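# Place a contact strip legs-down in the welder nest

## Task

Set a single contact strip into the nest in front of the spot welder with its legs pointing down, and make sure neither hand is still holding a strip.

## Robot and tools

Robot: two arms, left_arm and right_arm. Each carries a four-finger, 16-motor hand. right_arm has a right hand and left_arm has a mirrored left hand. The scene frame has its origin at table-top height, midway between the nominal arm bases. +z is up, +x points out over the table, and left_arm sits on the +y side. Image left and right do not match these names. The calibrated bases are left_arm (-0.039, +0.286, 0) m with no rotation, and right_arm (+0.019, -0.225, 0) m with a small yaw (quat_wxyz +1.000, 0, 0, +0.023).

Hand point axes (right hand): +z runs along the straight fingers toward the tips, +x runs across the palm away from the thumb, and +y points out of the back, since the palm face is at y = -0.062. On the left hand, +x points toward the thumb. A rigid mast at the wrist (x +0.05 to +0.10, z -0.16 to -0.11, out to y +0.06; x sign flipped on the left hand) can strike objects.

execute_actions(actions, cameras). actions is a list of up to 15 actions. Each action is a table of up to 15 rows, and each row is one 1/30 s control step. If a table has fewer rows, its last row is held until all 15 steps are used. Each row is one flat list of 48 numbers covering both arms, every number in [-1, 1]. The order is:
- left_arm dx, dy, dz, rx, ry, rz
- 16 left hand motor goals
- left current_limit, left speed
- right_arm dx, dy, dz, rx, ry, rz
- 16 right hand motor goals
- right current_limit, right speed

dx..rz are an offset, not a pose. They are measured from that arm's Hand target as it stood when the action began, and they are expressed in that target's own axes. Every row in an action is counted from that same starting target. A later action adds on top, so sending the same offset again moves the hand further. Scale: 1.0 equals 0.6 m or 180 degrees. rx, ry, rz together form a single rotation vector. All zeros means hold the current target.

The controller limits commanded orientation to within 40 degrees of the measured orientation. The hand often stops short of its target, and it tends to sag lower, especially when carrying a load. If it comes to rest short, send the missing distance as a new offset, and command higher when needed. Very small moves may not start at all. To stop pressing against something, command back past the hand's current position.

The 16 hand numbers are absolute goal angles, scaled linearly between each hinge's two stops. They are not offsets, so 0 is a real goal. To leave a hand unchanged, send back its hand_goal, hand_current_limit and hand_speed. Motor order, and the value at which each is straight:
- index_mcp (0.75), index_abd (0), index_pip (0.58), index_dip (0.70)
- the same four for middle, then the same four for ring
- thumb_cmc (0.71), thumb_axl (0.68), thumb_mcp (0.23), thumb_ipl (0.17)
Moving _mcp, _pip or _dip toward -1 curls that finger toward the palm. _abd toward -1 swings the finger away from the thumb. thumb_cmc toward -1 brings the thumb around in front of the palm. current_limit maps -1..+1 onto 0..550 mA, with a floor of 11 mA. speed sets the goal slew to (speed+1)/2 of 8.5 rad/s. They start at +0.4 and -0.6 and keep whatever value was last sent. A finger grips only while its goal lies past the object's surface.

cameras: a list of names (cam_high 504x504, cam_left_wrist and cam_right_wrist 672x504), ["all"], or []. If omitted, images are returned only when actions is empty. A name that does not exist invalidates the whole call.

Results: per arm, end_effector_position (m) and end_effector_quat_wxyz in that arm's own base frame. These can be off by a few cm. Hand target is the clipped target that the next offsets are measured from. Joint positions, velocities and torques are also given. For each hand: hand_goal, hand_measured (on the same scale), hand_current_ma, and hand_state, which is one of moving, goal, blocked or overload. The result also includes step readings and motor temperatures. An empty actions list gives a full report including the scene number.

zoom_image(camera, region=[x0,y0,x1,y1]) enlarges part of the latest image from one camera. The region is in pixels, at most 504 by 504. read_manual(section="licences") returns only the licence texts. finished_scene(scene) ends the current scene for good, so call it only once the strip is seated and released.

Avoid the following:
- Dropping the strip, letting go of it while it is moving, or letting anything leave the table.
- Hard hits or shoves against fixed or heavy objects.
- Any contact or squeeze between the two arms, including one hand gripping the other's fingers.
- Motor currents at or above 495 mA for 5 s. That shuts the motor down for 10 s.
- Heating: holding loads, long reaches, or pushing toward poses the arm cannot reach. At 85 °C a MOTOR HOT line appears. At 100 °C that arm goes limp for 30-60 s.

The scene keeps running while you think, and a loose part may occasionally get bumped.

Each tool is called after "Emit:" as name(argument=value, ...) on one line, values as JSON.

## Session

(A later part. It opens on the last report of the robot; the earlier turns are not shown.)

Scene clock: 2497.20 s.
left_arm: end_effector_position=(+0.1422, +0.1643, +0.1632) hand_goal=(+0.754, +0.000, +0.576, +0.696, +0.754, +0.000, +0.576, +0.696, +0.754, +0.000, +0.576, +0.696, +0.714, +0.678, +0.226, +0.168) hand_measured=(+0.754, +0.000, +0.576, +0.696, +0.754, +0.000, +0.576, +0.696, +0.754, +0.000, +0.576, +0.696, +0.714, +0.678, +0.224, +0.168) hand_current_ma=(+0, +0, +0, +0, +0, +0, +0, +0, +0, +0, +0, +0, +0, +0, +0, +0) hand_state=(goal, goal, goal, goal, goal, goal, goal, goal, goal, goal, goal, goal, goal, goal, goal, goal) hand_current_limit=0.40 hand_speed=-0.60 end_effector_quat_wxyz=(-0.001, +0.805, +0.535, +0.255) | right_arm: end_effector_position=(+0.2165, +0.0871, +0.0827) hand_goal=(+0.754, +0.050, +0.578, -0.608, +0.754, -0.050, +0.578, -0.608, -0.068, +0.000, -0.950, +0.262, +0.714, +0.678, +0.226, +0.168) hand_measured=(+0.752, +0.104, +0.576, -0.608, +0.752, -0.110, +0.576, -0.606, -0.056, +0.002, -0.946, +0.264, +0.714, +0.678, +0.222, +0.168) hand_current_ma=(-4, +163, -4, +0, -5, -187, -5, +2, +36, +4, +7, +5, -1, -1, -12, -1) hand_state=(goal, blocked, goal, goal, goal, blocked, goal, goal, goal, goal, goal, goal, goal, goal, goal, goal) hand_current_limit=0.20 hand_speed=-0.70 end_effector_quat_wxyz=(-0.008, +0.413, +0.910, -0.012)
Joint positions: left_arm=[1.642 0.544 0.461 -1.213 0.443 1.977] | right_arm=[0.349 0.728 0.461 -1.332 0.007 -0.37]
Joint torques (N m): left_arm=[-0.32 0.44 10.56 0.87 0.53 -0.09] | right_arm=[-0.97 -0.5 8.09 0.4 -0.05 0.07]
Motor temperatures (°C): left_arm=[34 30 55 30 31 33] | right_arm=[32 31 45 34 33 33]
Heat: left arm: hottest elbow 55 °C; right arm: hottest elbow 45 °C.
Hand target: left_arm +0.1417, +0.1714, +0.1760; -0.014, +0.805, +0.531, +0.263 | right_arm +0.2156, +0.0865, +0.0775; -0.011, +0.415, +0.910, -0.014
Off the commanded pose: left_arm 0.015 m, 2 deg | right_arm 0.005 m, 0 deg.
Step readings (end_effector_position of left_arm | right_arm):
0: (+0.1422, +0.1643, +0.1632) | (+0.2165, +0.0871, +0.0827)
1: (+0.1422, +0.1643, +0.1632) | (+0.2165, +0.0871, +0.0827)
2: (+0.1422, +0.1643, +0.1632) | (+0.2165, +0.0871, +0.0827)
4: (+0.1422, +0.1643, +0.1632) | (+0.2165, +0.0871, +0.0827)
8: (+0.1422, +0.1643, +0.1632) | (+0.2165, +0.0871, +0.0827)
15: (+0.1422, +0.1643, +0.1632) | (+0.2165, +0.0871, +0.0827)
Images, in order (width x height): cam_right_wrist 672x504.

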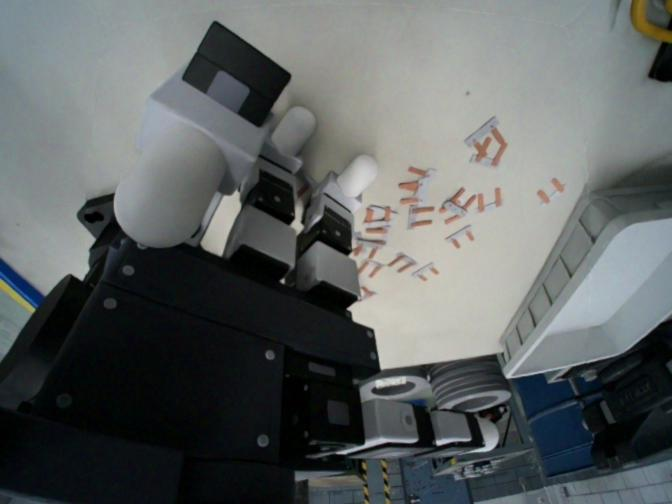

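Emit:
execute_actions(actions=[[[0,0,0,0,0,0,0.754,0,0.576,0.696,0.754,0,0.576,0.696,0.754,0,0.576,0.696,0.714,0.678,0.226,0.168,0.4,-0.6,0.0,0.0,-0.0167,0,0,0,0.754,0.05,0.577,-0.609,0.754,-0.05,0.577,-0.609,-0.068,0,-0.95,0.262,0.714,0.678,0.226,0.168,0.2,-0.7]],[[0,0,0,0,0,0,0.754,0,0.576,0.696,0.754,0,0.576,0.696,0.754,0,0.576,0.696,0.714,0.678,0.226,0.168,0.4,-0.6,0.0,0.0,-0.0167,0,0,0,0.754,0.05,0.577,-0.609,0.754,-0.05,0.577,-0.609,-0.068,0,-0.95,0.262,0.714,0.678,0.226,0.168,0.2,-0.7]]], cameras=["cam_right_wrist"])

Emit:
zoom_image(camera="cam_right_wrist", region=[250, 110, 370, 230])

Scene clock: 2504.47 s.
left_arm: end_effector_position=(+0.1422, +0.1643, +0.1632) hand_goal=(+0.754, +0.000, +0.576, +0.696, +0.754, +0.000, +0.576, +0.696, +0.754, +0.000, +0.576, +0.696, +0.714, +0.678, +0.226, +0.168) hand_measured=(+0.754, +0.000, +0.576, +0.696, +0.754, +0.000, +0.576, +0.696, +0.754, +0.000, +0.576, +0.696, +0.714, +0.678, +0.224, +0.168) hand_current_ma=(+0, +0, +0, +0, +0, +0, +0, +0, +0, +0, +0, +0, +0, +0, +0, +0) hand_state=(goal, goal, goal, goal, goal, goal, goal, goal, goal, goal, goal, goal, goal, goal, goal, goal) hand_current_limit=0.40 hand_speed=-0.60 end_effector_quat_wxyz=(-0.001, +0.805, +0.535, +0.255) | right_arm: end_effector_position=(+0.2065, +0.0834, +0.0805) hand_goal=(+0.754, +0.050, +0.578, -0.608, +0.754, -0.050, +0.578, -0.608, -0.068, +0.000, -0.950, +0.262, +0.714, +0.678, +0.226, +0.168) hand_measured=(+0.746, +0.104, +0.576, -0.608, +0.754, -0.110, +0.576, -0.606, -0.056, +0.002, -0.946, +0.264, +0.714, +0.678, +0.222, +0.168) hand_current_ma=(-19, +163, -6, -1, -1, -187, -2, +2, +36, +4, +7, +5, -1, -1, -12, -1) hand_state=(goal, blocked, goal, goal, goal, blocked, goal, goal, goal, goal, goal, goal, goal, goal, goal, goal) hand_current_limit=0.20 hand_speed=-0.70 end_effector_quat_wxyz=(-0.021, +0.413, +0.910, -0.026)
Joint positions: left_arm=[1.642 0.544 0.461 -1.213 0.443 1.977] | right_arm=[0.349 0.723 0.461 -1.376 0.007 -0.37]
Joint torques (N m): left_arm=[-0.26 0.44 10.56 0.87 0.53 -0.09] | right_arm=[-0.44 -1.26 12.23 -0.72 -0.05 0.11]
Motor temperatures (°C): left_arm=[34 30 55 30 31 33] | right_arm=[32 31 45 34 33 33]
Heat: left arm: hottest elbow 55 °C; right arm: hottest elbow 45 °C.
Hand target: left_arm +0.1417, +0.1714, +0.1760; -0.014, +0.805, +0.531, +0.263 | right_arm +0.2163, +0.0869, +0.0975; -0.011, +0.415, +0.910, -0.014
Off the commanded pose: left_arm 0.015 m, 2 deg | right_arm 0.020 m, 2 deg.
Step readings (end_effector_position of left_arm | right_arm):
0: (+0.1422, +0.1643, +0.1632) | (+0.2165, +0.0871, +0.0827)
1: (+0.1422, +0.1643, +0.1632) | (+0.2165, +0.0871, +0.0827)
2: (+0.1422, +0.1643, +0.1632) | (+0.2165, +0.0871, +0.0827)
4: (+0.1422, +0.1643, +0.1632) | (+0.2163, +0.0870, +0.0826)
8: (+0.1422, +0.1643, +0.1632) | (+0.2150, +0.0865, +0.0822)
15: (+0.1422, +0.1643, +0.1632) | (+0.2142, +0.0862, +0.0819)
16: (+0.1422, +0.1643, +0.1632) | (+0.2140, +0.0861, +0.0818)
17: (+0.1422, +0.1643, +0.1632) | (+0.2134, +0.0860, +0.0817)
19: (+0.1422, +0.1643, +0.1632) | (+0.2113, +0.0852, +0.0812)
23: (+0.1422, +0.1643, +0.1632) | (+0.2080, +0.0840, +0.0806)
30: (+0.1422, +0.1643, +0.1632) | (+0.2065, +0.0834, +0.0804)
Images, in order (width x height): cam_right_wrist 672x504.

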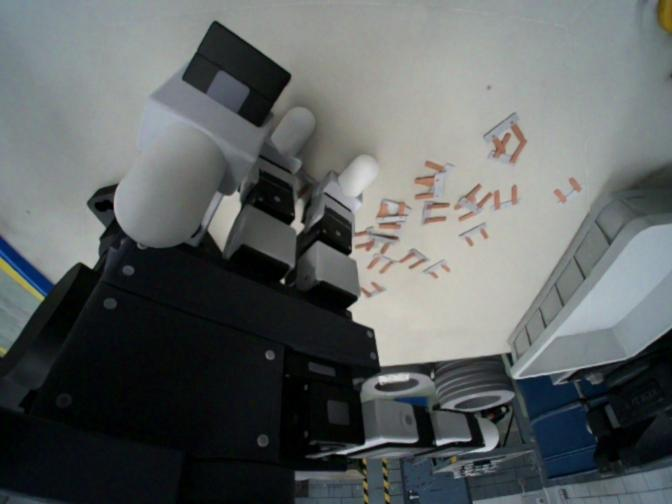

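Scaled by 4.200 from the camera's 672x504 image, which has a finer 960x720 frame.

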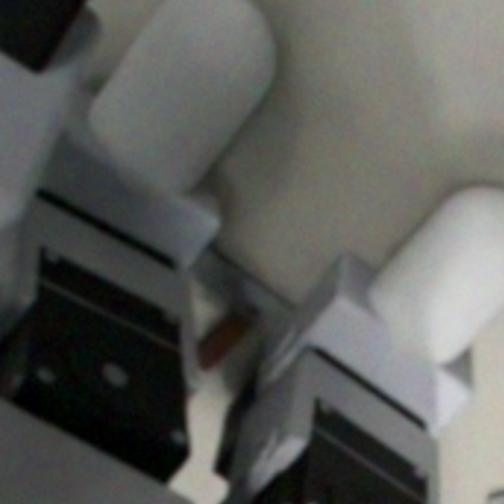

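Emit:
execute_actions(actions=[[[0,0,0,0,0,0,0.754,0,0.576,0.696,0.754,0,0.576,0.696,0.754,0,0.576,0.696,0.714,0.678,0.226,0.168,0.4,-0.6,0.0,0.0,-0.0167,0,0,0,0.754,0.05,0.577,-0.609,0.754,-0.05,0.577,-0.609,-0.068,0,-0.95,0.262,0.714,0.678,0.226,0.168,0.2,-0.7]],[[0,0,0,0,0,0,0.754,0,0.576,0.696,0.754,0,0.576,0.696,0.754,0,0.576,0.696,0.714,0.678,0.226,0.168,0.4,-0.6,0.0,0.0,0,0,0,0,0.754,0.05,0.577,-0.609,0.754,-0.05,0.577,-0.609,-0.068,0,-0.95,0.262,0.714,0.678,0.226,0.168,0.2,-0.7]]], cameras=["cam_right_wrist"])

Emit:
zoom_image(camera="cam_right_wrist", region=[250, 110, 370, 230])

Scene clock: 2512.50 s.
left_arm: end_effector_position=(+0.1422, +0.1643, +0.1632) hand_goal=(+0.754, +0.000, +0.576, +0.696, +0.754, +0.000, +0.576, +0.696, +0.754, +0.000, +0.576, +0.696, +0.714, +0.678, +0.226, +0.168) hand_measured=(+0.754, +0.000, +0.576, +0.696, +0.754, +0.000, +0.576, +0.696, +0.754, +0.000, +0.576, +0.696, +0.714, +0.678, +0.224, +0.168) hand_current_ma=(+0, +0, +0, +0, +0, +0, +0, +0, +0, +0, +0, +0, +0, +0, +0, +0) hand_state=(goal, goal, goal, goal, goal, goal, goal, goal, goal, goal, goal, goal, goal, goal, goal, goal) hand_current_limit=0.40 hand_speed=-0.60 end_effector_quat_wxyz=(-0.001, +0.805, +0.535, +0.255) | right_arm: end_effector_position=(+0.1990, +0.0807, +0.0798) hand_goal=(+0.754, +0.050, +0.578, -0.608, +0.754, -0.050, +0.578, -0.608, -0.068, +0.000, -0.950, +0.262, +0.714, +0.678, +0.226, +0.168) hand_measured=(+0.746, +0.104, +0.576, -0.608, +0.754, -0.110, +0.576, -0.606, -0.056, +0.002, -0.946, +0.264, +0.714, +0.678, +0.222, +0.168) hand_current_ma=(-19, +163, -6, -1, -1, -187, -2, +2, +36, +4, +7, +5, -1, -1, -12, -1) hand_state=(goal, blocked, goal, goal, goal, blocked, goal, goal, goal, goal, goal, goal, goal, goal, goal, goal) hand_current_limit=0.20 hand_speed=-0.70 end_effector_quat_wxyz=(-0.030, +0.413, +0.910, -0.034)
Joint positions: left_arm=[1.642 0.544 0.461 -1.213 0.443 1.977] | right_arm=[0.349 0.715 0.461 -1.409 0.007 -0.37]
Joint torques (N m): left_arm=[-0.26 0.44 10.56 0.87 0.53 -0.09] | right_arm=[0.15 -0.91 14.34 -0.64 -0.04 0.1]
Motor temperatures (°C): left_arm=[34 30 55 30 31 33] | right_arm=[32 31 46 34 33 33]
Heat: left arm: hottest elbow 55 °C; right arm: hottest elbow 46 °C.
Hand target: left_arm +0.1417, +0.1714, +0.1760; -0.014, +0.805, +0.531, +0.263 | right_arm +0.2166, +0.0870, +0.1075; -0.011, +0.415, +0.910, -0.014
Off the commanded pose: left_arm 0.015 m, 2 deg | right_arm 0.033 m, 3 deg.
Step readings (end_effector_position of left_arm | right_arm):
0: (+0.1422, +0.1643, +0.1632) | (+0.2064, +0.0834, +0.0805)
1: (+0.1422, +0.1643, +0.1632) | (+0.2064, +0.0834, +0.0805)
2: (+0.1422, +0.1643, +0.1632) | (+0.2058, +0.0832, +0.0804)
4: (+0.1422, +0.1643, +0.1632) | (+0.2039, +0.0825, +0.0800)
8: (+0.1422, +0.1643, +0.1632) | (+0.2008, +0.0813, +0.0797)
15: (+0.1422, +0.1643, +0.1632) | (+0.1992, +0.0808, +0.0797)
16: (+0.1422, +0.1643, +0.1632) | (+0.1991, +0.0808, +0.0797)
17: (+0.1422, +0.1643, +0.1632) | (+0.1991, +0.0808, +0.0797)
19: (+0.1422, +0.1643, +0.1632) | (+0.1991, +0.0807, +0.0798)
23: (+0.1422, +0.1643, +0.1632) | (+0.1990, +0.0807, +0.0798)
30: (+0.1422, +0.1643, +0.1632) | (+0.1990, +0.0807, +0.0798)
Images, in order (width x height): cam_right_wrist 672x504.

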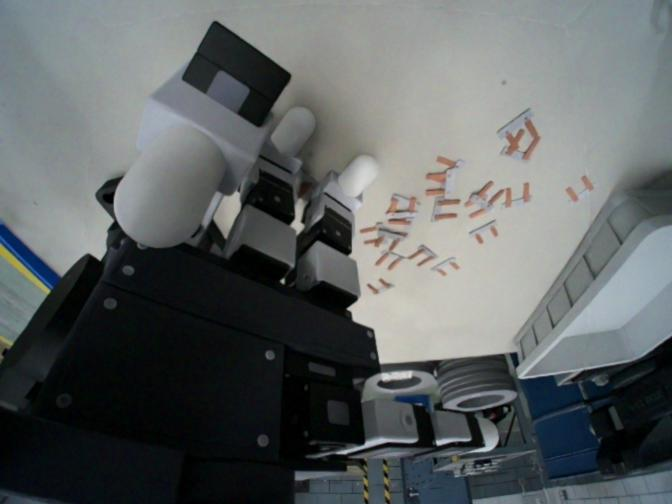

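Scaled by 4.200 from the camera's 672x504 image, which has a finer 960x720 frame.

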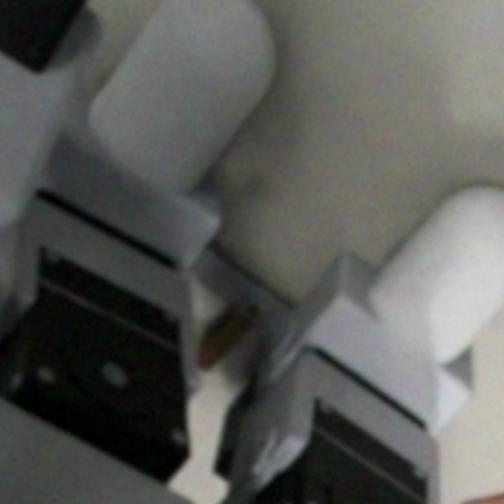

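Emit:
execute_actions(actions=[[[0,0,0,0,0,0,0.754,0,0.576,0.696,0.754,0,0.576,0.696,0.754,0,0.576,0.696,0.714,0.678,0.226,0.168,0.4,-0.6,0.0,0.0,-0.0333,0,0,0,0.754,0.05,0.577,-0.609,0.754,-0.05,0.577,-0.609,-0.068,0,-0.95,0.262,0.714,0.678,0.226,0.168,0.2,-0.7]]], cameras=["cam_right_wrist"])

Emit:
zoom_image(camera="cam_right_wrist", region=[250, 110, 370, 230])

Scene clock: 2521.47 s.
left_arm: end_effector_position=(+0.1422, +0.1643, +0.1632) hand_goal=(+0.754, +0.000, +0.576, +0.696, +0.754, +0.000, +0.576, +0.696, +0.754, +0.000, +0.576, +0.696, +0.714, +0.678, +0.226, +0.168) hand_measured=(+0.754, +0.000, +0.576, +0.696, +0.754, +0.000, +0.576, +0.696, +0.754, +0.000, +0.576, +0.696, +0.714, +0.678, +0.224, +0.168) hand_current_ma=(+0, +0, +0, +0, +0, +0, +0, +0, +0, +0, +0, +0, +0, +0, +0, +0) hand_state=(goal, goal, goal, goal, goal, goal, goal, goal, goal, goal, goal, goal, goal, goal, goal, goal) hand_current_limit=0.40 hand_speed=-0.60 end_effector_quat_wxyz=(-0.001, +0.805, +0.535, +0.255) | right_arm: end_effector_position=(+0.2023, +0.0819, +0.1013) hand_goal=(+0.754, +0.050, +0.578, -0.608, +0.754, -0.050, +0.578, -0.608, -0.068, +0.000, -0.950, +0.262, +0.714, +0.678, +0.226, +0.168) hand_measured=(+0.746, +0.104, +0.576, -0.608, +0.754, -0.110, +0.576, -0.606, -0.056, +0.002, -0.946, +0.264, +0.714, +0.678, +0.222, +0.168) hand_current_ma=(-19, +163, -6, -1, -1, -187, -2, +2, +36, +4, +7, +5, -1, -1, -12, -1) hand_state=(goal, blocked, goal, goal, goal, blocked, goal, goal, goal, goal, goal, goal, goal, goal, goal, goal) hand_current_limit=0.20 hand_speed=-0.70 end_effector_quat_wxyz=(-0.028, +0.413, +0.910, -0.033)
Joint positions: left_arm=[1.642 0.544 0.461 -1.213 0.443 1.977] | right_arm=[0.349 0.705 0.515 -1.467 0.007 -0.37]
Joint torques (N m): left_arm=[-0.26 0.5 10.56 0.87 0.53 -0.09] | right_arm=[-0.67 -1.79 14.16 -0.57 -0.06 0.05]
Motor temperatures (°C): left_arm=[34 30 55 30 31 33] | right_arm=[32 31 47 33 33 33]
Heat: left arm: hottest elbow 55 °C; right arm: hottest elbow 47 °C.
Hand target: left_arm +0.1417, +0.1714, +0.1760; -0.014, +0.805, +0.531, +0.263 | right_arm +0.2171, +0.0873, +0.1275; -0.011, +0.415, +0.910, -0.014
Off the commanded pose: left_arm 0.015 m, 2 deg | right_arm 0.031 m, 3 deg.
Step readings (end_effector_position of left_arm | right_arm):
0: (+0.1422, +0.1643, +0.1632) | (+0.1990, +0.0807, +0.0798)
1: (+0.1422, +0.1643, +0.1632) | (+0.1991, +0.0807, +0.0801)
2: (+0.1422, +0.1643, +0.1632) | (+0.1988, +0.0806, +0.0809)
4: (+0.1422, +0.1643, +0.1632) | (+0.1985, +0.0805, +0.0849)
8: (+0.1422, +0.1643, +0.1632) | (+0.2024, +0.0819, +0.0963)
15: (+0.1422, +0.1643, +0.1632) | (+0.2030, +0.0821, +0.1015)
Images, in order (width x height): cam_right_wrist 672x504.

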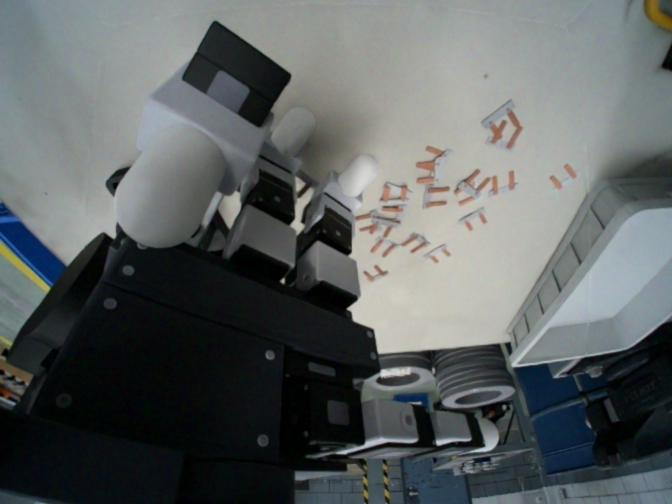

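Scaled by 4.200 from the camera's 672x504 image, which has a finer 960x720 frame.

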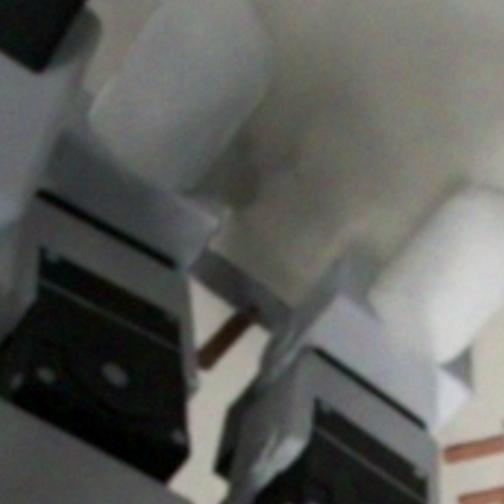

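Emit:
execute_actions(actions=[[[0,0,0,0,0,0,0.754,0,0.576,0.696,0.754,0,0.576,0.696,0.754,0,0.576,0.696,0.714,0.678,0.226,0.168,0.4,-0.6,0.0,0.0,-0.0333,0,0,-0.0667,0.754,0.05,0.577,-0.609,0.754,-0.05,0.577,-0.609,-0.068,0,-0.95,0.262,0.714,0.678,0.226,0.168,0.2,-0.7]]], cameras=["all"])

Emit:
zoom_image(camera="cam_high", region=[80, 100, 340, 340])

Emit:
zoom_image(camera="cam_right_wrist", region=[250, 110, 370, 230])

Scene clock: 2538.10 s.
left_arm: end_effector_position=(+0.1422, +0.1643, +0.1632) hand_goal=(+0.754, +0.000, +0.576, +0.696, +0.754, +0.000, +0.576, +0.696, +0.754, +0.000, +0.576, +0.696, +0.714, +0.678, +0.226, +0.168) hand_measured=(+0.754, +0.000, +0.576, +0.696, +0.754, +0.000, +0.576, +0.696, +0.754, +0.000, +0.576, +0.696, +0.714, +0.678, +0.224, +0.168) hand_current_ma=(+0, +0, +0, +0, +0, +0, +0, +0, +0, +0, +0, +0, +0, +0, +0, +0) hand_state=(goal, goal, goal, goal, goal, goal, goal, goal, goal, goal, goal, goal, goal, goal, goal, goal) hand_current_limit=0.40 hand_speed=-0.60 end_effector_quat_wxyz=(-0.001, +0.805, +0.535, +0.255) | right_arm: end_effector_position=(+0.2028, +0.0853, +0.1229) hand_goal=(+0.754, +0.050, +0.578, -0.608, +0.754, -0.050, +0.578, -0.608, -0.068, +0.000, -0.950, +0.262, +0.714, +0.678, +0.226, +0.168) hand_measured=(+0.746, +0.104, +0.576, -0.608, +0.754, -0.110, +0.576, -0.606, -0.056, +0.002, -0.946, +0.264, +0.714, +0.678, +0.222, +0.168) hand_current_ma=(-19, +163, -6, -1, -1, -187, -2, +2, +36, +4, +7, +5, +0, -1, -12, -1) hand_state=(goal, blocked, goal, goal, goal, blocked, goal, goal, goal, goal, goal, goal, goal, goal, goal, goal) hand_current_limit=0.20 hand_speed=-0.70 end_effector_quat_wxyz=(-0.028, +0.317, +0.948, -0.027)
Joint positions: left_arm=[1.642 0.544 0.461 -1.213 0.443 1.977] | right_arm=[0.251 0.705 0.57 -1.511 0.015 -0.674]
Joint torques (N m): left_arm=[-0.32 0.44 10.56 0.87 0.53 -0.09] | right_arm=[-1.32 -0.62 14.41 -0.62 -0.11 -0.01]
Motor temperatures (°C): left_arm=[34 30 55 30 31 33] | right_arm=[32 31 51 33 33 33]
Heat: left arm: hottest elbow 55 °C; right arm: hottest elbow 51 °C.
Hand target: left_arm +0.1417, +0.1714, +0.1760; -0.014, +0.805, +0.531, +0.263 | right_arm +0.2179, +0.0876, +0.1476; -0.012, +0.317, +0.948, -0.013
Off the commanded pose: left_arm 0.015 m, 2 deg | right_arm 0.029 m, 2 deg.
Step readings (end_effector_position of left_arm | right_arm):
0: (+0.1422, +0.1643, +0.1632) | (+0.2023, +0.0819, +0.1013)
1: (+0.1422, +0.1643, +0.1632) | (+0.2023, +0.0820, +0.1015)
2: (+0.1422, +0.1643, +0.1632) | (+0.2018, +0.0820, +0.1019)
4: (+0.1422, +0.1643, +0.1632) | (+0.2012, +0.0808, +0.1050)
8: (+0.1422, +0.1643, +0.1632) | (+0.2050, +0.0797, +0.1159)
15: (+0.1422, +0.1643, +0.1632) | (+0.2054, +0.0827, +0.1230)

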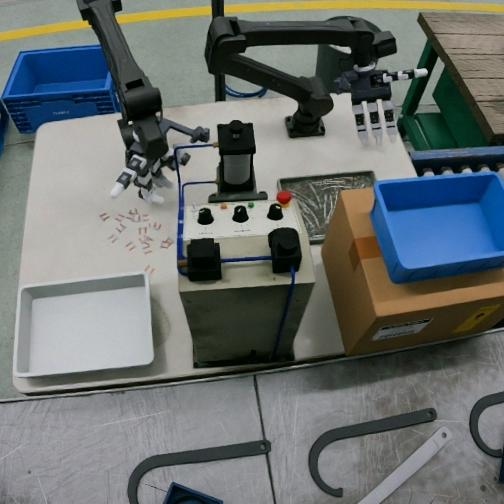

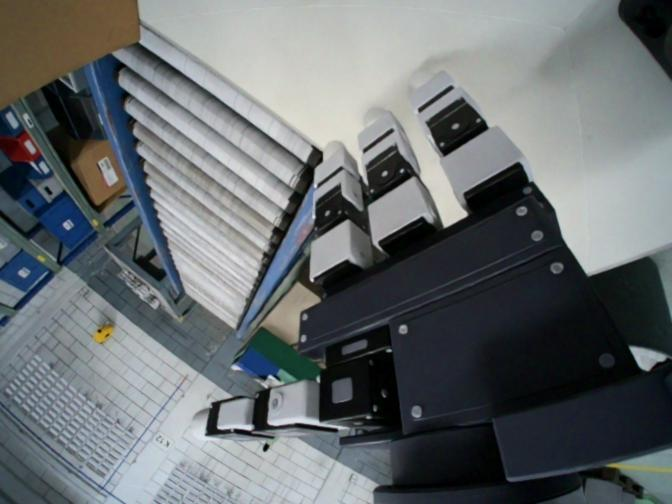

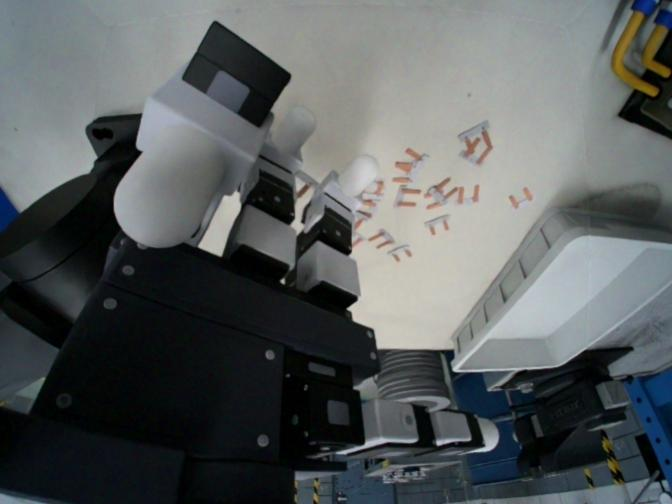

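Scaled by 1.938 from the camera's 504x504 image, which has a finer 720x720 frame.

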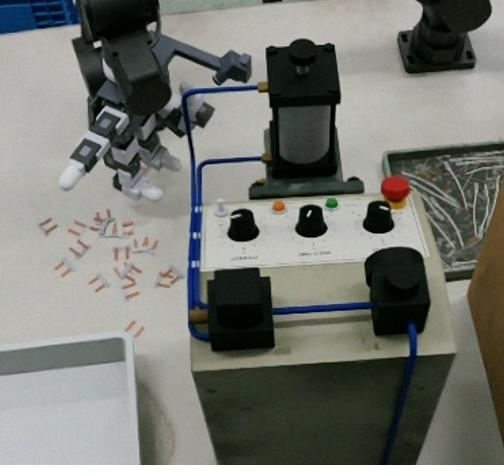

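Scaled by 4.200 from the camera's 672x504 image, which has a finer 960x720 frame.

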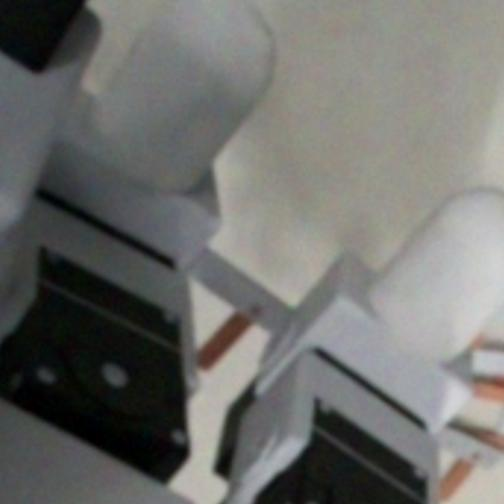

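Emit:
execute_actions(actions=[[[0,0,0,0,0,0,0.754,0,0.576,0.696,0.754,0,0.576,0.696,0.754,0,0.576,0.696,0.714,0.678,0.226,0.168,0.4,-0.6,0.015,0.0421,-0.0217,0,0,0.089,0.754,0.05,0.577,-0.609,0.754,-0.05,0.577,-0.609,-0.068,0,-0.95,0.262,0.714,0.678,0.226,0.168,0.2,-0.7]],[[0,0,0,0,0,0,0.754,0,0.576,0.696,0.754,0,0.576,0.696,0.754,0,0.576,0.696,0.714,0.678,0.226,0.168,0.4,-0.6,0.0261,0.0363,-0.0217,0,0,0.089,0.754,0.05,0.577,-0.609,0.754,-0.05,0.577,-0.609,-0.068,0,-0.95,0.262,0.714,0.678,0.226,0.168,0.2,-0.7]],[[0,0,0,0,0,0,0.754,0,0.576,0.696,0.754,0,0.576,0.696,0.754,0,0.576,0.696,0.714,0.678,0.226,0.168,0.4,-0.6,0.035,0.0277,-0.0217,0,0,0.089,0.754,0.05,0.577,-0.609,0.754,-0.05,0.577,-0.609,-0.068,0,-0.95,0.262,0.714,0.678,0.226,0.168,0.2,-0.7]],[[0,0,0,0,0,0,0.754,0,0.576,0.696,0.754,0,0.576,0.696,0.754,0,0.576,0.696,0.714,0.678,0.226,0.168,0.4,-0.6,0.0413,0.017,-0.0217,0,0,0.089,0.754,0.05,0.577,-0.609,0.754,-0.05,0.577,-0.609,-0.068,0,-0.95,0.262,0.714,0.678,0.226,0.168,0.2,-0.7]]], cameras=["cam_right_wrist", "cam_high"])

Emit:
zoom_image(camera="cam_right_wrist", region=[200, 0, 672, 300])

Scene clock: 2588.07 s.
left_arm: end_effector_position=(+0.1422, +0.1643, +0.1632) hand_goal=(+0.754, +0.000, +0.576, +0.696, +0.754, +0.000, +0.576, +0.696, +0.754, +0.000, +0.576, +0.696, +0.714, +0.678, +0.226, +0.168) hand_measured=(+0.754, +0.000, +0.576, +0.696, +0.754, +0.000, +0.576, +0.696, +0.754, +0.000, +0.576, +0.696, +0.714, +0.678, +0.224, +0.168) hand_current_ma=(+0, +0, +0, +0, +0, +0, +0, +0, +0, +0, +0, +0, +0, +0, +0, +0) hand_state=(goal, goal, goal, goal, goal, goal, goal, goal, goal, goal, goal, goal, goal, goal, goal, goal) hand_current_limit=0.40 hand_speed=-0.60 end_effector_quat_wxyz=(-0.001, +0.805, +0.535, +0.255) | right_arm: end_effector_position=(+0.2417, +0.1741, +0.1762) hand_goal=(+0.754, +0.050, +0.578, -0.608, +0.754, -0.050, +0.578, -0.608, -0.068, +0.000, -0.950, +0.262, +0.714, +0.678, +0.226, +0.168) hand_measured=(+0.748, +0.104, +0.576, -0.608, +0.754, -0.110, +0.578, -0.606, -0.056, +0.002, -0.946, +0.264, +0.714, +0.678, +0.222, +0.168) hand_current_ma=(-18, +163, -6, -1, +1, -187, -2, +2, +36, +4, +7, +5, +0, -1, -12, -1) hand_state=(goal, blocked, goal, goal, goal, blocked, goal, goal, goal, goal, goal, goal, goal, goal, goal, goal) hand_current_limit=0.20 hand_speed=-0.70 end_effector_quat_wxyz=(-0.001, +0.771, +0.636, -0.041)
Joint positions: left_arm=[1.642 0.544 0.461 -1.213 0.443 1.977] | right_arm=[0.906 1.106 0.913 -1.458 -0.02 1.097]
Joint torques (N m): left_arm=[-0.26 0.44 10.56 0.87 0.53 -0.09] | right_arm=[0.44 -5.89 14.13 -0.4 0.2 0.13]
Motor temperatures (°C): left_arm=[34 30 55 30 31 33] | right_arm=[32 31 53 33 33 33]
Heat: left arm: hottest elbow 55 °C; right arm: hottest elbow 53 °C.
Hand target: left_arm +0.1417, +0.1714, +0.1760; -0.014, +0.805, +0.531, +0.263 | right_arm +0.2514, +0.1908, +0.1969; -0.003, +0.772, +0.636, -0.017
Off the commanded pose: left_arm 0.015 m, 2 deg | right_arm 0.028 m, 3 deg.
Step readings (end_effector_position of left_arm | right_arm):
0: (+0.1422, +0.1643, +0.1632) | (+0.2028, +0.0853, +0.1229)
1: (+0.1422, +0.1643, +0.1632) | (+0.2028, +0.0855, +0.1230)
2: (+0.1422, +0.1643, +0.1632) | (+0.2028, +0.0874, +0.1237)
4: (+0.1422, +0.1643, +0.1632) | (+0.2024, +0.0945, +0.1264)
8: (+0.1422, +0.1643, +0.1632) | (+0.2035, +0.1090, +0.1335)
15: (+0.1422, +0.1643, +0.1632) | (+0.2091, +0.1101, +0.1363)
16: (+0.1422, +0.1643, +0.1632) | (+0.2095, +0.1099, +0.1359)
17: (+0.1422, +0.1643, +0.1632) | (+0.2098, +0.1104, +0.1359)
19: (+0.1422, +0.1643, +0.1632) | (+0.2086, +0.1184, +0.1374)
23: (+0.1422, +0.1643, +0.1632) | (+0.2105, +0.1329, +0.1449)
30: (+0.1422, +0.1643, +0.1632) | (+0.2174, +0.1312, +0.1483)
31: (+0.1422, +0.1643, +0.1632) | (+0.2176, +0.1305, +0.1480)
32: (+0.1422, +0.1643, +0.1632) | (+0.2177, +0.1305, +0.1479)
34: (+0.1422, +0.1643, +0.1632) | (+0.2173, +0.1372, +0.1494)
38: (+0.1422, +0.1643, +0.1632) | (+0.2237, +0.1557, +0.1579)
45: (+0.1422, +0.1643, +0.1632) | (+0.2307, +0.1541, +0.1621)
46: (+0.1422, +0.1643, +0.1632) | (+0.2309, +0.1529, +0.1620)
47: (+0.1422, +0.1643, +0.1632) | (+0.2307, +0.1527, +0.1621)
49: (+0.1422, +0.1643, +0.1632) | (+0.2309, +0.1582, +0.1642)
53: (+0.1422, +0.1643, +0.1632) | (+0.2382, +0.1778, +0.1721)
60: (+0.1422, +0.1643, +0.1632) | (+0.2426, +0.1776, +0.1755)
Images, in order (width x height): cam_high 504x504, cam_right_wrist 672x504.

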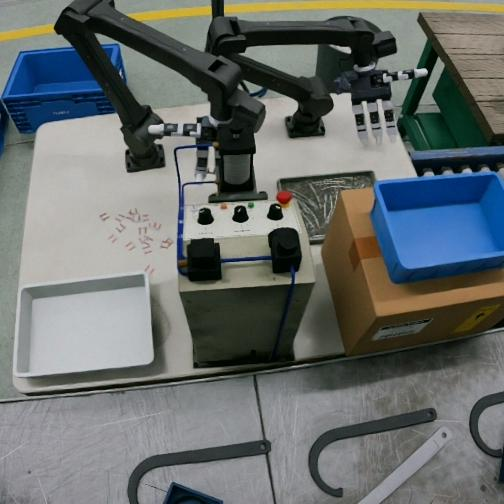

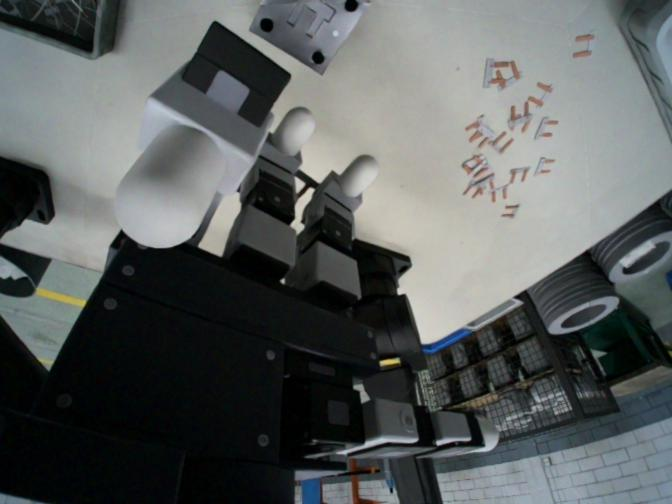

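Scaled by 1.068 from the camera's 672x504 image, which has a finer 960x720 frame.

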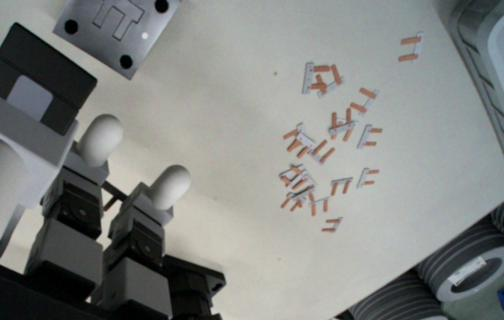

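Emit:
execute_actions(actions=[[[0,0,0,0,0,0,0.754,0,0.576,0.696,0.754,0,0.576,0.696,0.754,0,0.576,0.696,0.714,0.678,0.226,0.168,0.4,-0.6,-0.043,-0.0363,0,0,0,0,0.754,0.05,0.577,-0.609,0.754,-0.05,0.577,-0.609,-0.068,0,-0.95,0.262,0.714,0.678,0.226,0.168,0.2,-0.7]],[[0,0,0,0,0,0,0.754,0,0.576,0.696,0.754,0,0.576,0.696,0.754,0,0.576,0.696,0.714,0.678,0.226,0.168,0.4,-0.6,-0.043,-0.0363,0,0,0,0,0.754,0.05,0.577,-0.609,0.754,-0.05,0.577,-0.609,-0.068,0,-0.95,0.262,0.714,0.678,0.226,0.168,0.2,-0.7]],[[0,0,0,0,0,0,0.754,0,0.576,0.696,0.754,0,0.576,0.696,0.754,0,0.576,0.696,0.714,0.678,0.226,0.168,0.4,-0.6,0.0446,0.0048,0,0,0,-0.098,0.754,0.05,0.577,-0.609,0.754,-0.05,0.577,-0.609,-0.068,0,-0.95,0.262,0.714,0.678,0.226,0.168,0.2,-0.7]],[[0,0,0,0,0,0,0.754,0,0.576,0.696,0.754,0,0.576,0.696,0.754,0,0.576,0.696,0.714,0.678,0.226,0.168,0.4,-0.6,0.0446,0.0048,0,0,0,-0.098,0.754,0.05,0.577,-0.609,0.754,-0.05,0.577,-0.609,-0.068,0,-0.95,0.262,0.714,0.678,0.226,0.168,0.2,-0.7]],[[0,0,0,0,0,0,0.754,0,0.576,0.696,0.754,0,0.576,0.696,0.754,0,0.576,0.696,0.714,0.678,0.226,0.168,0.4,-0.6,0.0446,0.0048,0,0,0,-0.098,0.754,0.05,0.577,-0.609,0.754,-0.05,0.577,-0.609,-0.068,0,-0.95,0.262,0.714,0.678,0.226,0.168,0.2,-0.7]],[[0,0,0,0,0,0,0.754,0,0.576,0.696,0.754,0,0.576,0.696,0.754,0,0.576,0.696,0.714,0.678,0.226,0.168,0.4,-0.6,0.0446,0.0048,0,0,0,-0.098,0.754,0.05,0.577,-0.609,0.754,-0.05,0.577,-0.609,-0.068,0,-0.95,0.262,0.714,0.678,0.226,0.168,0.2,-0.7]]], cameras=["cam_right_wrist", "cam_high"])

Scene clock: 2684.83 s.
left_arm: end_effector_position=(+0.1422, +0.1643, +0.1632) hand_goal=(+0.754, +0.000, +0.576, +0.696, +0.754, +0.000, +0.576, +0.696, +0.754, +0.000, +0.576, +0.696, +0.714, +0.678, +0.226, +0.168) hand_measured=(+0.754, +0.000, +0.576, +0.696, +0.754, +0.000, +0.576, +0.696, +0.754, +0.000, +0.576, +0.696, +0.714, +0.678, +0.224, +0.168) hand_current_ma=(+0, +0, +0, +0, +0, +0, +0, +0, +0, +0, +0, +0, +0, +0, +0, +0) hand_state=(goal, goal, goal, goal, goal, goal, goal, goal, goal, goal, goal, goal, goal, goal, goal, goal) hand_current_limit=0.40 hand_speed=-0.60 end_effector_quat_wxyz=(-0.001, +0.805, +0.535, +0.255) | right_arm: end_effector_position=(+0.1827, +0.2521, +0.1999) hand_goal=(+0.754, +0.050, +0.578, -0.608, +0.754, -0.050, +0.578, -0.608, -0.068, +0.000, -0.950, +0.262, +0.714, +0.678, +0.226, +0.168) hand_measured=(+0.748, +0.104, +0.576, -0.608, +0.754, -0.110, +0.578, -0.606, -0.056, +0.002, -0.946, +0.264, +0.714, +0.678, +0.222, +0.168) hand_current_ma=(-17, +163, -6, -1, +1, -187, -1, +2, +36, +4, +7, +5, +1, -1, -12, -1) hand_state=(goal, blocked, goal, goal, goal, blocked, goal, goal, goal, goal, goal, goal, goal, goal, goal, goal) hand_current_limit=0.20 hand_speed=-0.70 end_effector_quat_wxyz=(-0.010, +0.265, +0.964, -0.008)
Joint positions: left_arm=[1.642 0.544 0.461 -1.213 0.443 1.977] | right_arm=[1.001 0.929 0.863 -1.527 -0.014 -0.034]
Joint torques (N m): left_arm=[-0.26 0.5 10.56 0.87 0.53 -0.09] | right_arm=[-1.26 -4.84 9.02 -0.43 -0.02 -0.11]
Motor temperatures (°C): left_arm=[34 30 55 30 31 33] | right_arm=[32 31 56 33 33 33]
Heat: left arm: hottest elbow 55 °C; right arm: hottest elbow 56 °C.
Hand target: left_arm +0.1417, +0.1714, +0.1760; -0.014, +0.805, +0.531, +0.263 | right_arm +0.1824, +0.2486, +0.1980; -0.013, +0.263, +0.965, -0.012
Off the commanded pose: left_arm 0.015 m, 2 deg | right_arm 0.004 m, 1 deg.
Step readings (end_effector_position of left_arm | right_arm):
0: (+0.1422, +0.1643, +0.1632) | (+0.2417, +0.1741, +0.1762)
1: (+0.1422, +0.1643, +0.1632) | (+0.2417, +0.1740, +0.1762)
2: (+0.1422, +0.1643, +0.1632) | (+0.2414, +0.1742, +0.1767)
4: (+0.1422, +0.1643, +0.1632) | (+0.2394, +0.1738, +0.1793)
8: (+0.1422, +0.1643, +0.1632) | (+0.2329, +0.1722, +0.1914)
15: (+0.1422, +0.1643, +0.1632) | (+0.2292, +0.1698, +0.1981)
16: (+0.1422, +0.1643, +0.1632) | (+0.2290, +0.1695, +0.1981)
17: (+0.1422, +0.1643, +0.1632) | (+0.2279, +0.1686, +0.1980)
19: (+0.1422, +0.1643, +0.1632) | (+0.2230, +0.1648, +0.1966)
23: (+0.1422, +0.1643, +0.1632) | (+0.2088, +0.1531, +0.1962)
30: (+0.1422, +0.1643, +0.1632) | (+0.2038, +0.1501, +0.2001)
31: (+0.1422, +0.1643, +0.1632) | (+0.2037, +0.1501, +0.2001)
32: (+0.1422, +0.1643, +0.1632) | (+0.2039, +0.1512, +0.2002)
34: (+0.1422, +0.1643, +0.1632) | (+0.2050, +0.1557, +0.2005)
38: (+0.1422, +0.1643, +0.1632) | (+0.2061, +0.1658, +0.2004)
45: (+0.1422, +0.1643, +0.1632) | (+0.2076, +0.1737, +0.2002)
46: (+0.1422, +0.1643, +0.1632) | (+0.2077, +0.1744, +0.2001)
47: (+0.1422, +0.1643, +0.1632) | (+0.2081, +0.1763, +0.2001)
49: (+0.1422, +0.1643, +0.1632) | (+0.2088, +0.1813, +0.2004)
53: (+0.1422, +0.1643, +0.1632) | (+0.2090, +0.1915, +0.2004)
60: (+0.1422, +0.1643, +0.1632) | (+0.2077, +0.2010, +0.1999)
61: (+0.1422, +0.1643, +0.1632) | (+0.2076, +0.2019, +0.1999)
62: (+0.1422, +0.1643, +0.1632) | (+0.2074, +0.2038, +0.1999)
64: (+0.1422, +0.1643, +0.1632) | (+0.2069, +0.2084, +0.2000)
68: (+0.1422, +0.1643, +0.1632) | (+0.2046, +0.2179, +0.2001)
75: (+0.1422, +0.1643, +0.1632) | (+0.2005, +0.2269, +0.1998)
76: (+0.1422, +0.1643, +0.1632) | (+0.2001, +0.2277, +0.1997)
77: (+0.1422, +0.1643, +0.1632) | (+0.1992, +0.2295, +0.1997)
79: (+0.1422, +0.1643, +0.1632) | (+0.1973, +0.2334, +0.1998)
83: (+0.1422, +0.1643, +0.1632) | (+0.1920, +0.2416, +0.2000)
90: (+0.1422, +0.1643, +0.1632) | (+0.1855, +0.2492, +0.1999)
Images, in order (width x height): cam_high 504x504, cam_right_wrist 672x504.

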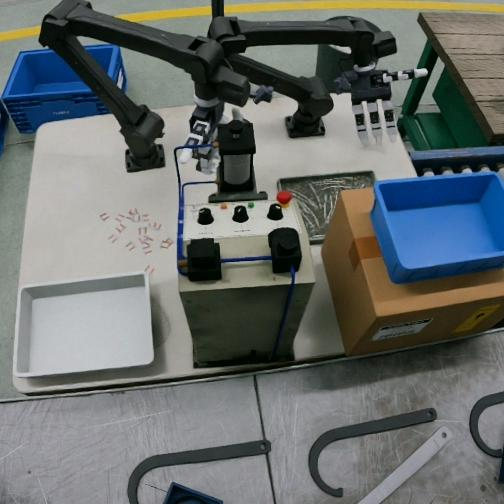

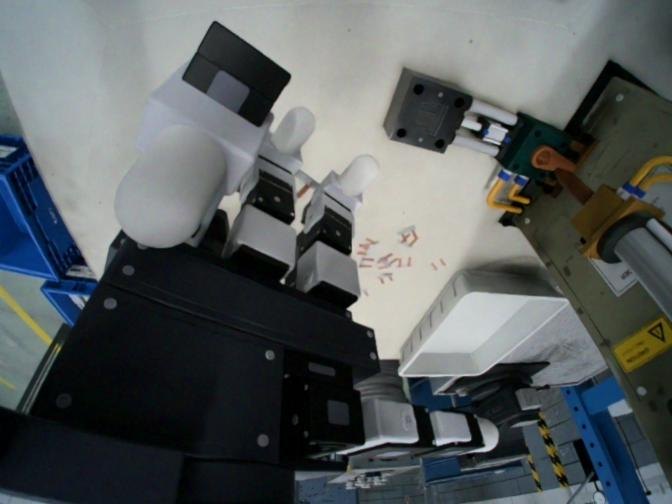

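Emit:
execute_actions(actions=[[[0,0,0,0,0,0,0.754,0,0.576,0.696,0.754,0,0.576,0.696,0.754,0,0.576,0.696,0.714,0.678,0.226,0.168,0.4,-0.6,0.0446,0.0048,0,0,0,-0.098,0.754,0.05,0.577,-0.609,0.754,-0.05,0.577,-0.609,-0.068,0,-0.95,0.262,0.714,0.678,0.226,0.168,0.2,-0.7]],[[0,0,0,0,0,0,0.754,0,0.576,0.696,0.754,0,0.576,0.696,0.754,0,0.576,0.696,0.714,0.678,0.226,0.168,0.4,-0.6,0.0446,0.0048,0,0,0,-0.098,0.754,0.05,0.577,-0.609,0.754,-0.05,0.577,-0.609,-0.068,0,-0.95,0.262,0.714,0.678,0.226,0.168,0.2,-0.7]],[[0,0,0,0,0,0,0.754,0,0.576,0.696,0.754,0,0.576,0.696,0.754,0,0.576,0.696,0.714,0.678,0.226,0.168,0.4,-0.6,0.0446,0.0048,0,0,0,-0.098,0.754,0.05,0.577,-0.609,0.754,-0.05,0.577,-0.609,-0.068,0,-0.95,0.262,0.714,0.678,0.226,0.168,0.2,-0.7]]], cameras=["cam_right_wrist"])

Emit:
zoom_image(camera="cam_right_wrist", region=[300, 0, 672, 300])

Scene clock: 2740.50 s.
left_arm: end_effector_position=(+0.1422, +0.1643, +0.1632) hand_goal=(+0.754, +0.000, +0.576, +0.696, +0.754, +0.000, +0.576, +0.696, +0.754, +0.000, +0.576, +0.696, +0.714, +0.678, +0.226, +0.168) hand_measured=(+0.754, +0.000, +0.576, +0.696, +0.754, +0.000, +0.576, +0.696, +0.754, +0.000, +0.576, +0.696, +0.714, +0.678, +0.224, +0.168) hand_current_ma=(+0, +0, +0, +0, +0, +0, +0, +0, +0, +0, +0, +0, +0, +0, +0, +0) hand_state=(goal, goal, goal, goal, goal, goal, goal, goal, goal, goal, goal, goal, goal, goal, goal, goal) hand_current_limit=0.40 hand_speed=-0.60 end_effector_quat_wxyz=(-0.001, +0.805, +0.535, +0.255) | right_arm: end_effector_position=(+0.1080, +0.2772, +0.2020) hand_goal=(+0.754, +0.050, +0.578, -0.608, +0.754, -0.050, +0.578, -0.608, -0.068, +0.000, -0.950, +0.262, +0.714, +0.678, +0.226, +0.168) hand_measured=(+0.748, +0.104, +0.576, -0.608, +0.754, -0.110, +0.578, -0.606, -0.056, +0.002, -0.946, +0.264, +0.714, +0.678, +0.222, +0.168) hand_current_ma=(-17, +163, -6, -1, +1, -187, -1, +2, +36, +4, +7, +5, +1, -1, -12, -1) hand_state=(goal, blocked, goal, goal, goal, blocked, goal, goal, goal, goal, goal, goal, goal, goal, goal, goal) hand_current_limit=0.20 hand_speed=-0.70 end_effector_quat_wxyz=(-0.012, -0.194, +0.981, -0.003)
Joint positions: left_arm=[1.642 0.544 0.461 -1.213 0.443 1.977] | right_arm=[1.001 0.926 0.863 -1.53 -0.014 -0.959]
Joint torques (N m): left_arm=[-0.26 0.44 10.56 0.87 0.53 -0.09] | right_arm=[-0.38 -4.66 8.92 -0.53 -0.12 -0.06]
Motor temperatures (°C): left_arm=[34 30 55 30 31 33] | right_arm=[32 31 52 33 33 33]
Heat: left arm: hottest elbow 55 °C; right arm: hottest elbow 52 °C.
Hand target: left_arm +0.1417, +0.1714, +0.1760; -0.014, +0.805, +0.531, +0.263 | right_arm +0.1085, +0.2740, +0.1999; -0.017, -0.194, +0.981, -0.005
Off the commanded pose: left_arm 0.015 m, 2 deg | right_arm 0.004 m, 1 deg.
Step readings (end_effector_position of left_arm | right_arm):
0: (+0.1422, +0.1643, +0.1632) | (+0.1826, +0.2522, +0.1999)
1: (+0.1422, +0.1643, +0.1632) | (+0.1825, +0.2523, +0.1999)
2: (+0.1422, +0.1643, +0.1632) | (+0.1816, +0.2533, +0.1999)
4: (+0.1422, +0.1643, +0.1632) | (+0.1787, +0.2561, +0.2001)
8: (+0.1422, +0.1643, +0.1632) | (+0.1718, +0.2614, +0.2001)
15: (+0.1422, +0.1643, +0.1632) | (+0.1640, +0.2664, +0.2002)
16: (+0.1422, +0.1643, +0.1632) | (+0.1632, +0.2669, +0.2002)
17: (+0.1422, +0.1643, +0.1632) | (+0.1618, +0.2677, +0.2003)
19: (+0.1422, +0.1643, +0.1632) | (+0.1575, +0.2695, +0.2003)
23: (+0.1422, +0.1643, +0.1632) | (+0.1483, +0.2727, +0.2009)
30: (+0.1422, +0.1643, +0.1632) | (+0.1387, +0.2757, +0.2012)
31: (+0.1422, +0.1643, +0.1632) | (+0.1379, +0.2758, +0.2012)
32: (+0.1422, +0.1643, +0.1632) | (+0.1362, +0.2761, +0.2012)
34: (+0.1422, +0.1643, +0.1632) | (+0.1314, +0.2765, +0.2011)
38: (+0.1422, +0.1643, +0.1632) | (+0.1218, +0.2771, +0.2013)
45: (+0.1422, +0.1643, +0.1632) | (+0.1116, +0.2773, +0.2018)
Images, in order (width x height): cam_right_wrist 672x504.

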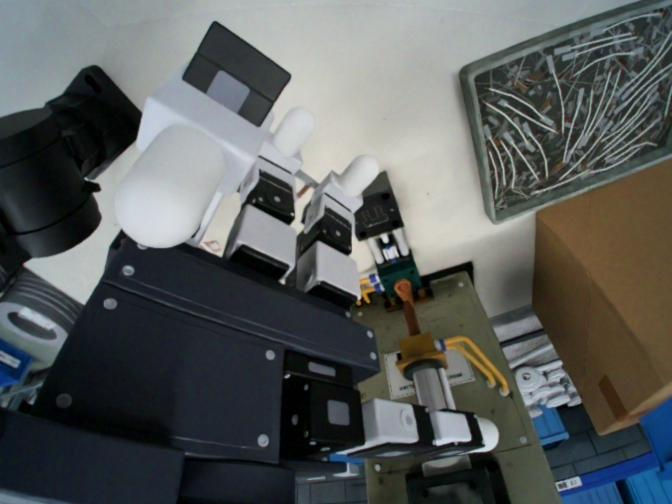

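Scaled by 1.355 from the camera's 672x504 image, which has a finer 960x720 frame.

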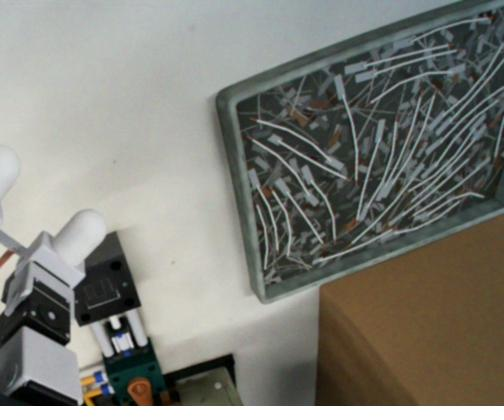

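Emit:
execute_actions(actions=[[[0,0,0,0,0,0,0.754,0,0.576,0.696,0.754,0,0.576,0.696,0.754,0,0.576,0.696,0.714,0.678,0.226,0.168,0.4,-0.6,-0.0411,-0.0181,0,0,0,0.098,0.754,0.05,0.61,-0.609,0.754,-0.05,0.61,-0.609,-0.068,0,-0.95,0.262,0.714,0.678,0.226,0.168,0.2,-0.7]],[[0,0,0,0,0,0,0.754,0,0.576,0.696,0.754,0,0.576,0.696,0.754,0,0.576,0.696,0.714,0.678,0.226,0.168,0.4,-0.6,-0.0411,-0.0181,0,0,0,0.098,0.754,0.05,0.65,-0.609,0.754,-0.05,0.65,-0.609,-0.068,0,-0.95,0.262,0.714,0.678,0.226,0.168,0.2,-0.7]]], cameras=["cam_right_wrist"])

Emit:
zoom_image(camera="cam_right_wrist", region=[250, 110, 370, 230])

Scene clock: 2843.93 s.
left_arm: end_effector_position=(+0.1422, +0.1643, +0.1632) hand_goal=(+0.754, +0.000, +0.576, +0.696, +0.754, +0.000, +0.576, +0.696, +0.754, +0.000, +0.576, +0.696, +0.714, +0.678, +0.226, +0.168) hand_measured=(+0.754, +0.000, +0.576, +0.696, +0.754, +0.000, +0.576, +0.696, +0.754, +0.000, +0.576, +0.696, +0.714, +0.678, +0.224, +0.168) hand_current_ma=(+0, +0, +0, +0, +0, +0, +0, +0, +0, +0, +0, +0, +0, +0, +0, +0) hand_state=(goal, goal, goal, goal, goal, goal, goal, goal, goal, goal, goal, goal, goal, goal, goal, goal) hand_current_limit=0.40 hand_speed=-0.60 end_effector_quat_wxyz=(-0.001, +0.805, +0.535, +0.255) | right_arm: end_effector_position=(+0.1618, +0.2667, +0.2010) hand_goal=(+0.754, +0.050, +0.650, -0.608, +0.754, -0.050, +0.650, -0.608, -0.068, +0.000, -0.950, +0.262, +0.714, +0.678, +0.226, +0.168) hand_measured=(+0.748, +0.104, +0.644, -0.608, +0.754, -0.110, +0.648, -0.606, -0.056, +0.002, -0.946, +0.264, +0.714, +0.678, +0.222, +0.168) hand_current_ma=(-17, +163, -12, -1, +1, -187, -3, +2, +36, +4, +6, +5, +0, -1, -12, -1) hand_state=(goal, blocked, goal, goal, goal, blocked, goal, goal, goal, goal, goal, goal, goal, goal, goal, goal) hand_current_limit=0.20 hand_speed=-0.70 end_effector_quat_wxyz=(-0.014, +0.107, +0.994, -0.005)
Joint positions: left_arm=[1.642 0.544 0.461 -1.213 0.443 1.977] | right_arm=[0.985 0.926 0.863 -1.53 -0.019 -0.372]
Joint torques (N m): left_arm=[-0.32 0.44 10.56 0.88 0.53 -0.09] | right_arm=[0.32 -4.89 8.98 -0.29 0.1 0.21]
Motor temperatures (°C): left_arm=[34 30 55 30 31 33] | right_arm=[32 31 50 33 33 33]
Heat: left arm: hottest elbow 55 °C; right arm: hottest elbow 50 °C.
Hand target: left_arm +0.1417, +0.1714, +0.1760; -0.014, +0.805, +0.531, +0.263 | right_arm +0.1608, +0.2646, +0.1984; -0.014, +0.112, +0.994, -0.010
Off the commanded pose: left_arm 0.015 m, 2 deg | right_arm 0.003 m, 1 deg.
Step readings (end_effector_position of left_arm | right_arm):
0: (+0.1422, +0.1643, +0.1632) | (+0.1080, +0.2772, +0.2020)
1: (+0.1422, +0.1643, +0.1632) | (+0.1080, +0.2772, +0.2020)
2: (+0.1422, +0.1643, +0.1632) | (+0.1092, +0.2774, +0.2021)
4: (+0.1422, +0.1643, +0.1632) | (+0.1135, +0.2778, +0.2024)
8: (+0.1422, +0.1643, +0.1632) | (+0.1241, +0.2770, +0.2021)
15: (+0.1422, +0.1643, +0.1632) | (+0.1322, +0.2762, +0.2018)
16: (+0.1422, +0.1643, +0.1632) | (+0.1329, +0.2761, +0.2018)
17: (+0.1422, +0.1643, +0.1632) | (+0.1348, +0.2759, +0.2018)
19: (+0.1422, +0.1643, +0.1632) | (+0.1396, +0.2751, +0.2017)
23: (+0.1422, +0.1643, +0.1632) | (+0.1492, +0.2723, +0.2015)
30: (+0.1422, +0.1643, +0.1632) | (+0.1583, +0.2685, +0.2011)
Images, in order (width x height): cam_right_wrist 672x504.

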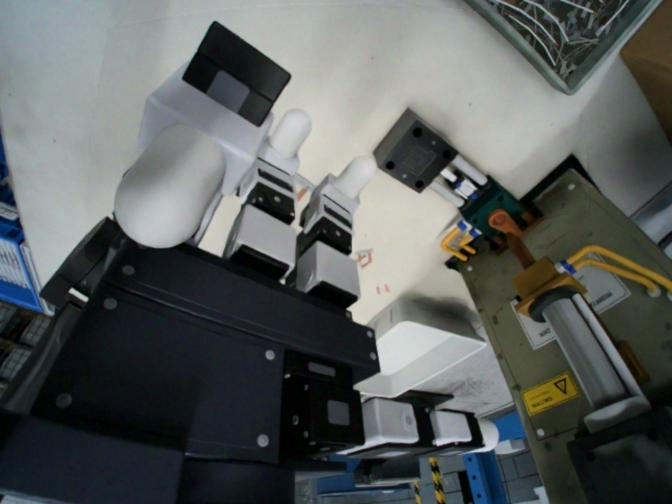

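Scaled by 4.200 from the camera's 672x504 image, which has a finer 960x720 frame.

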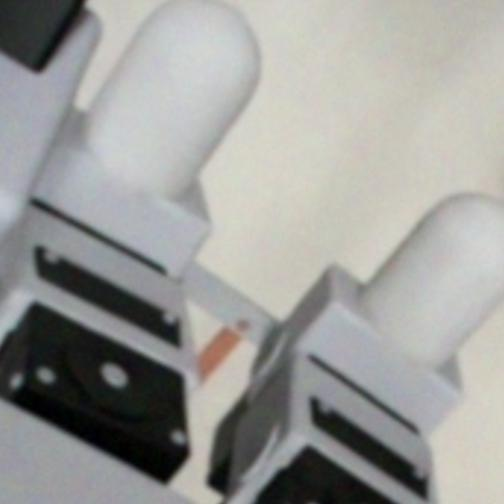

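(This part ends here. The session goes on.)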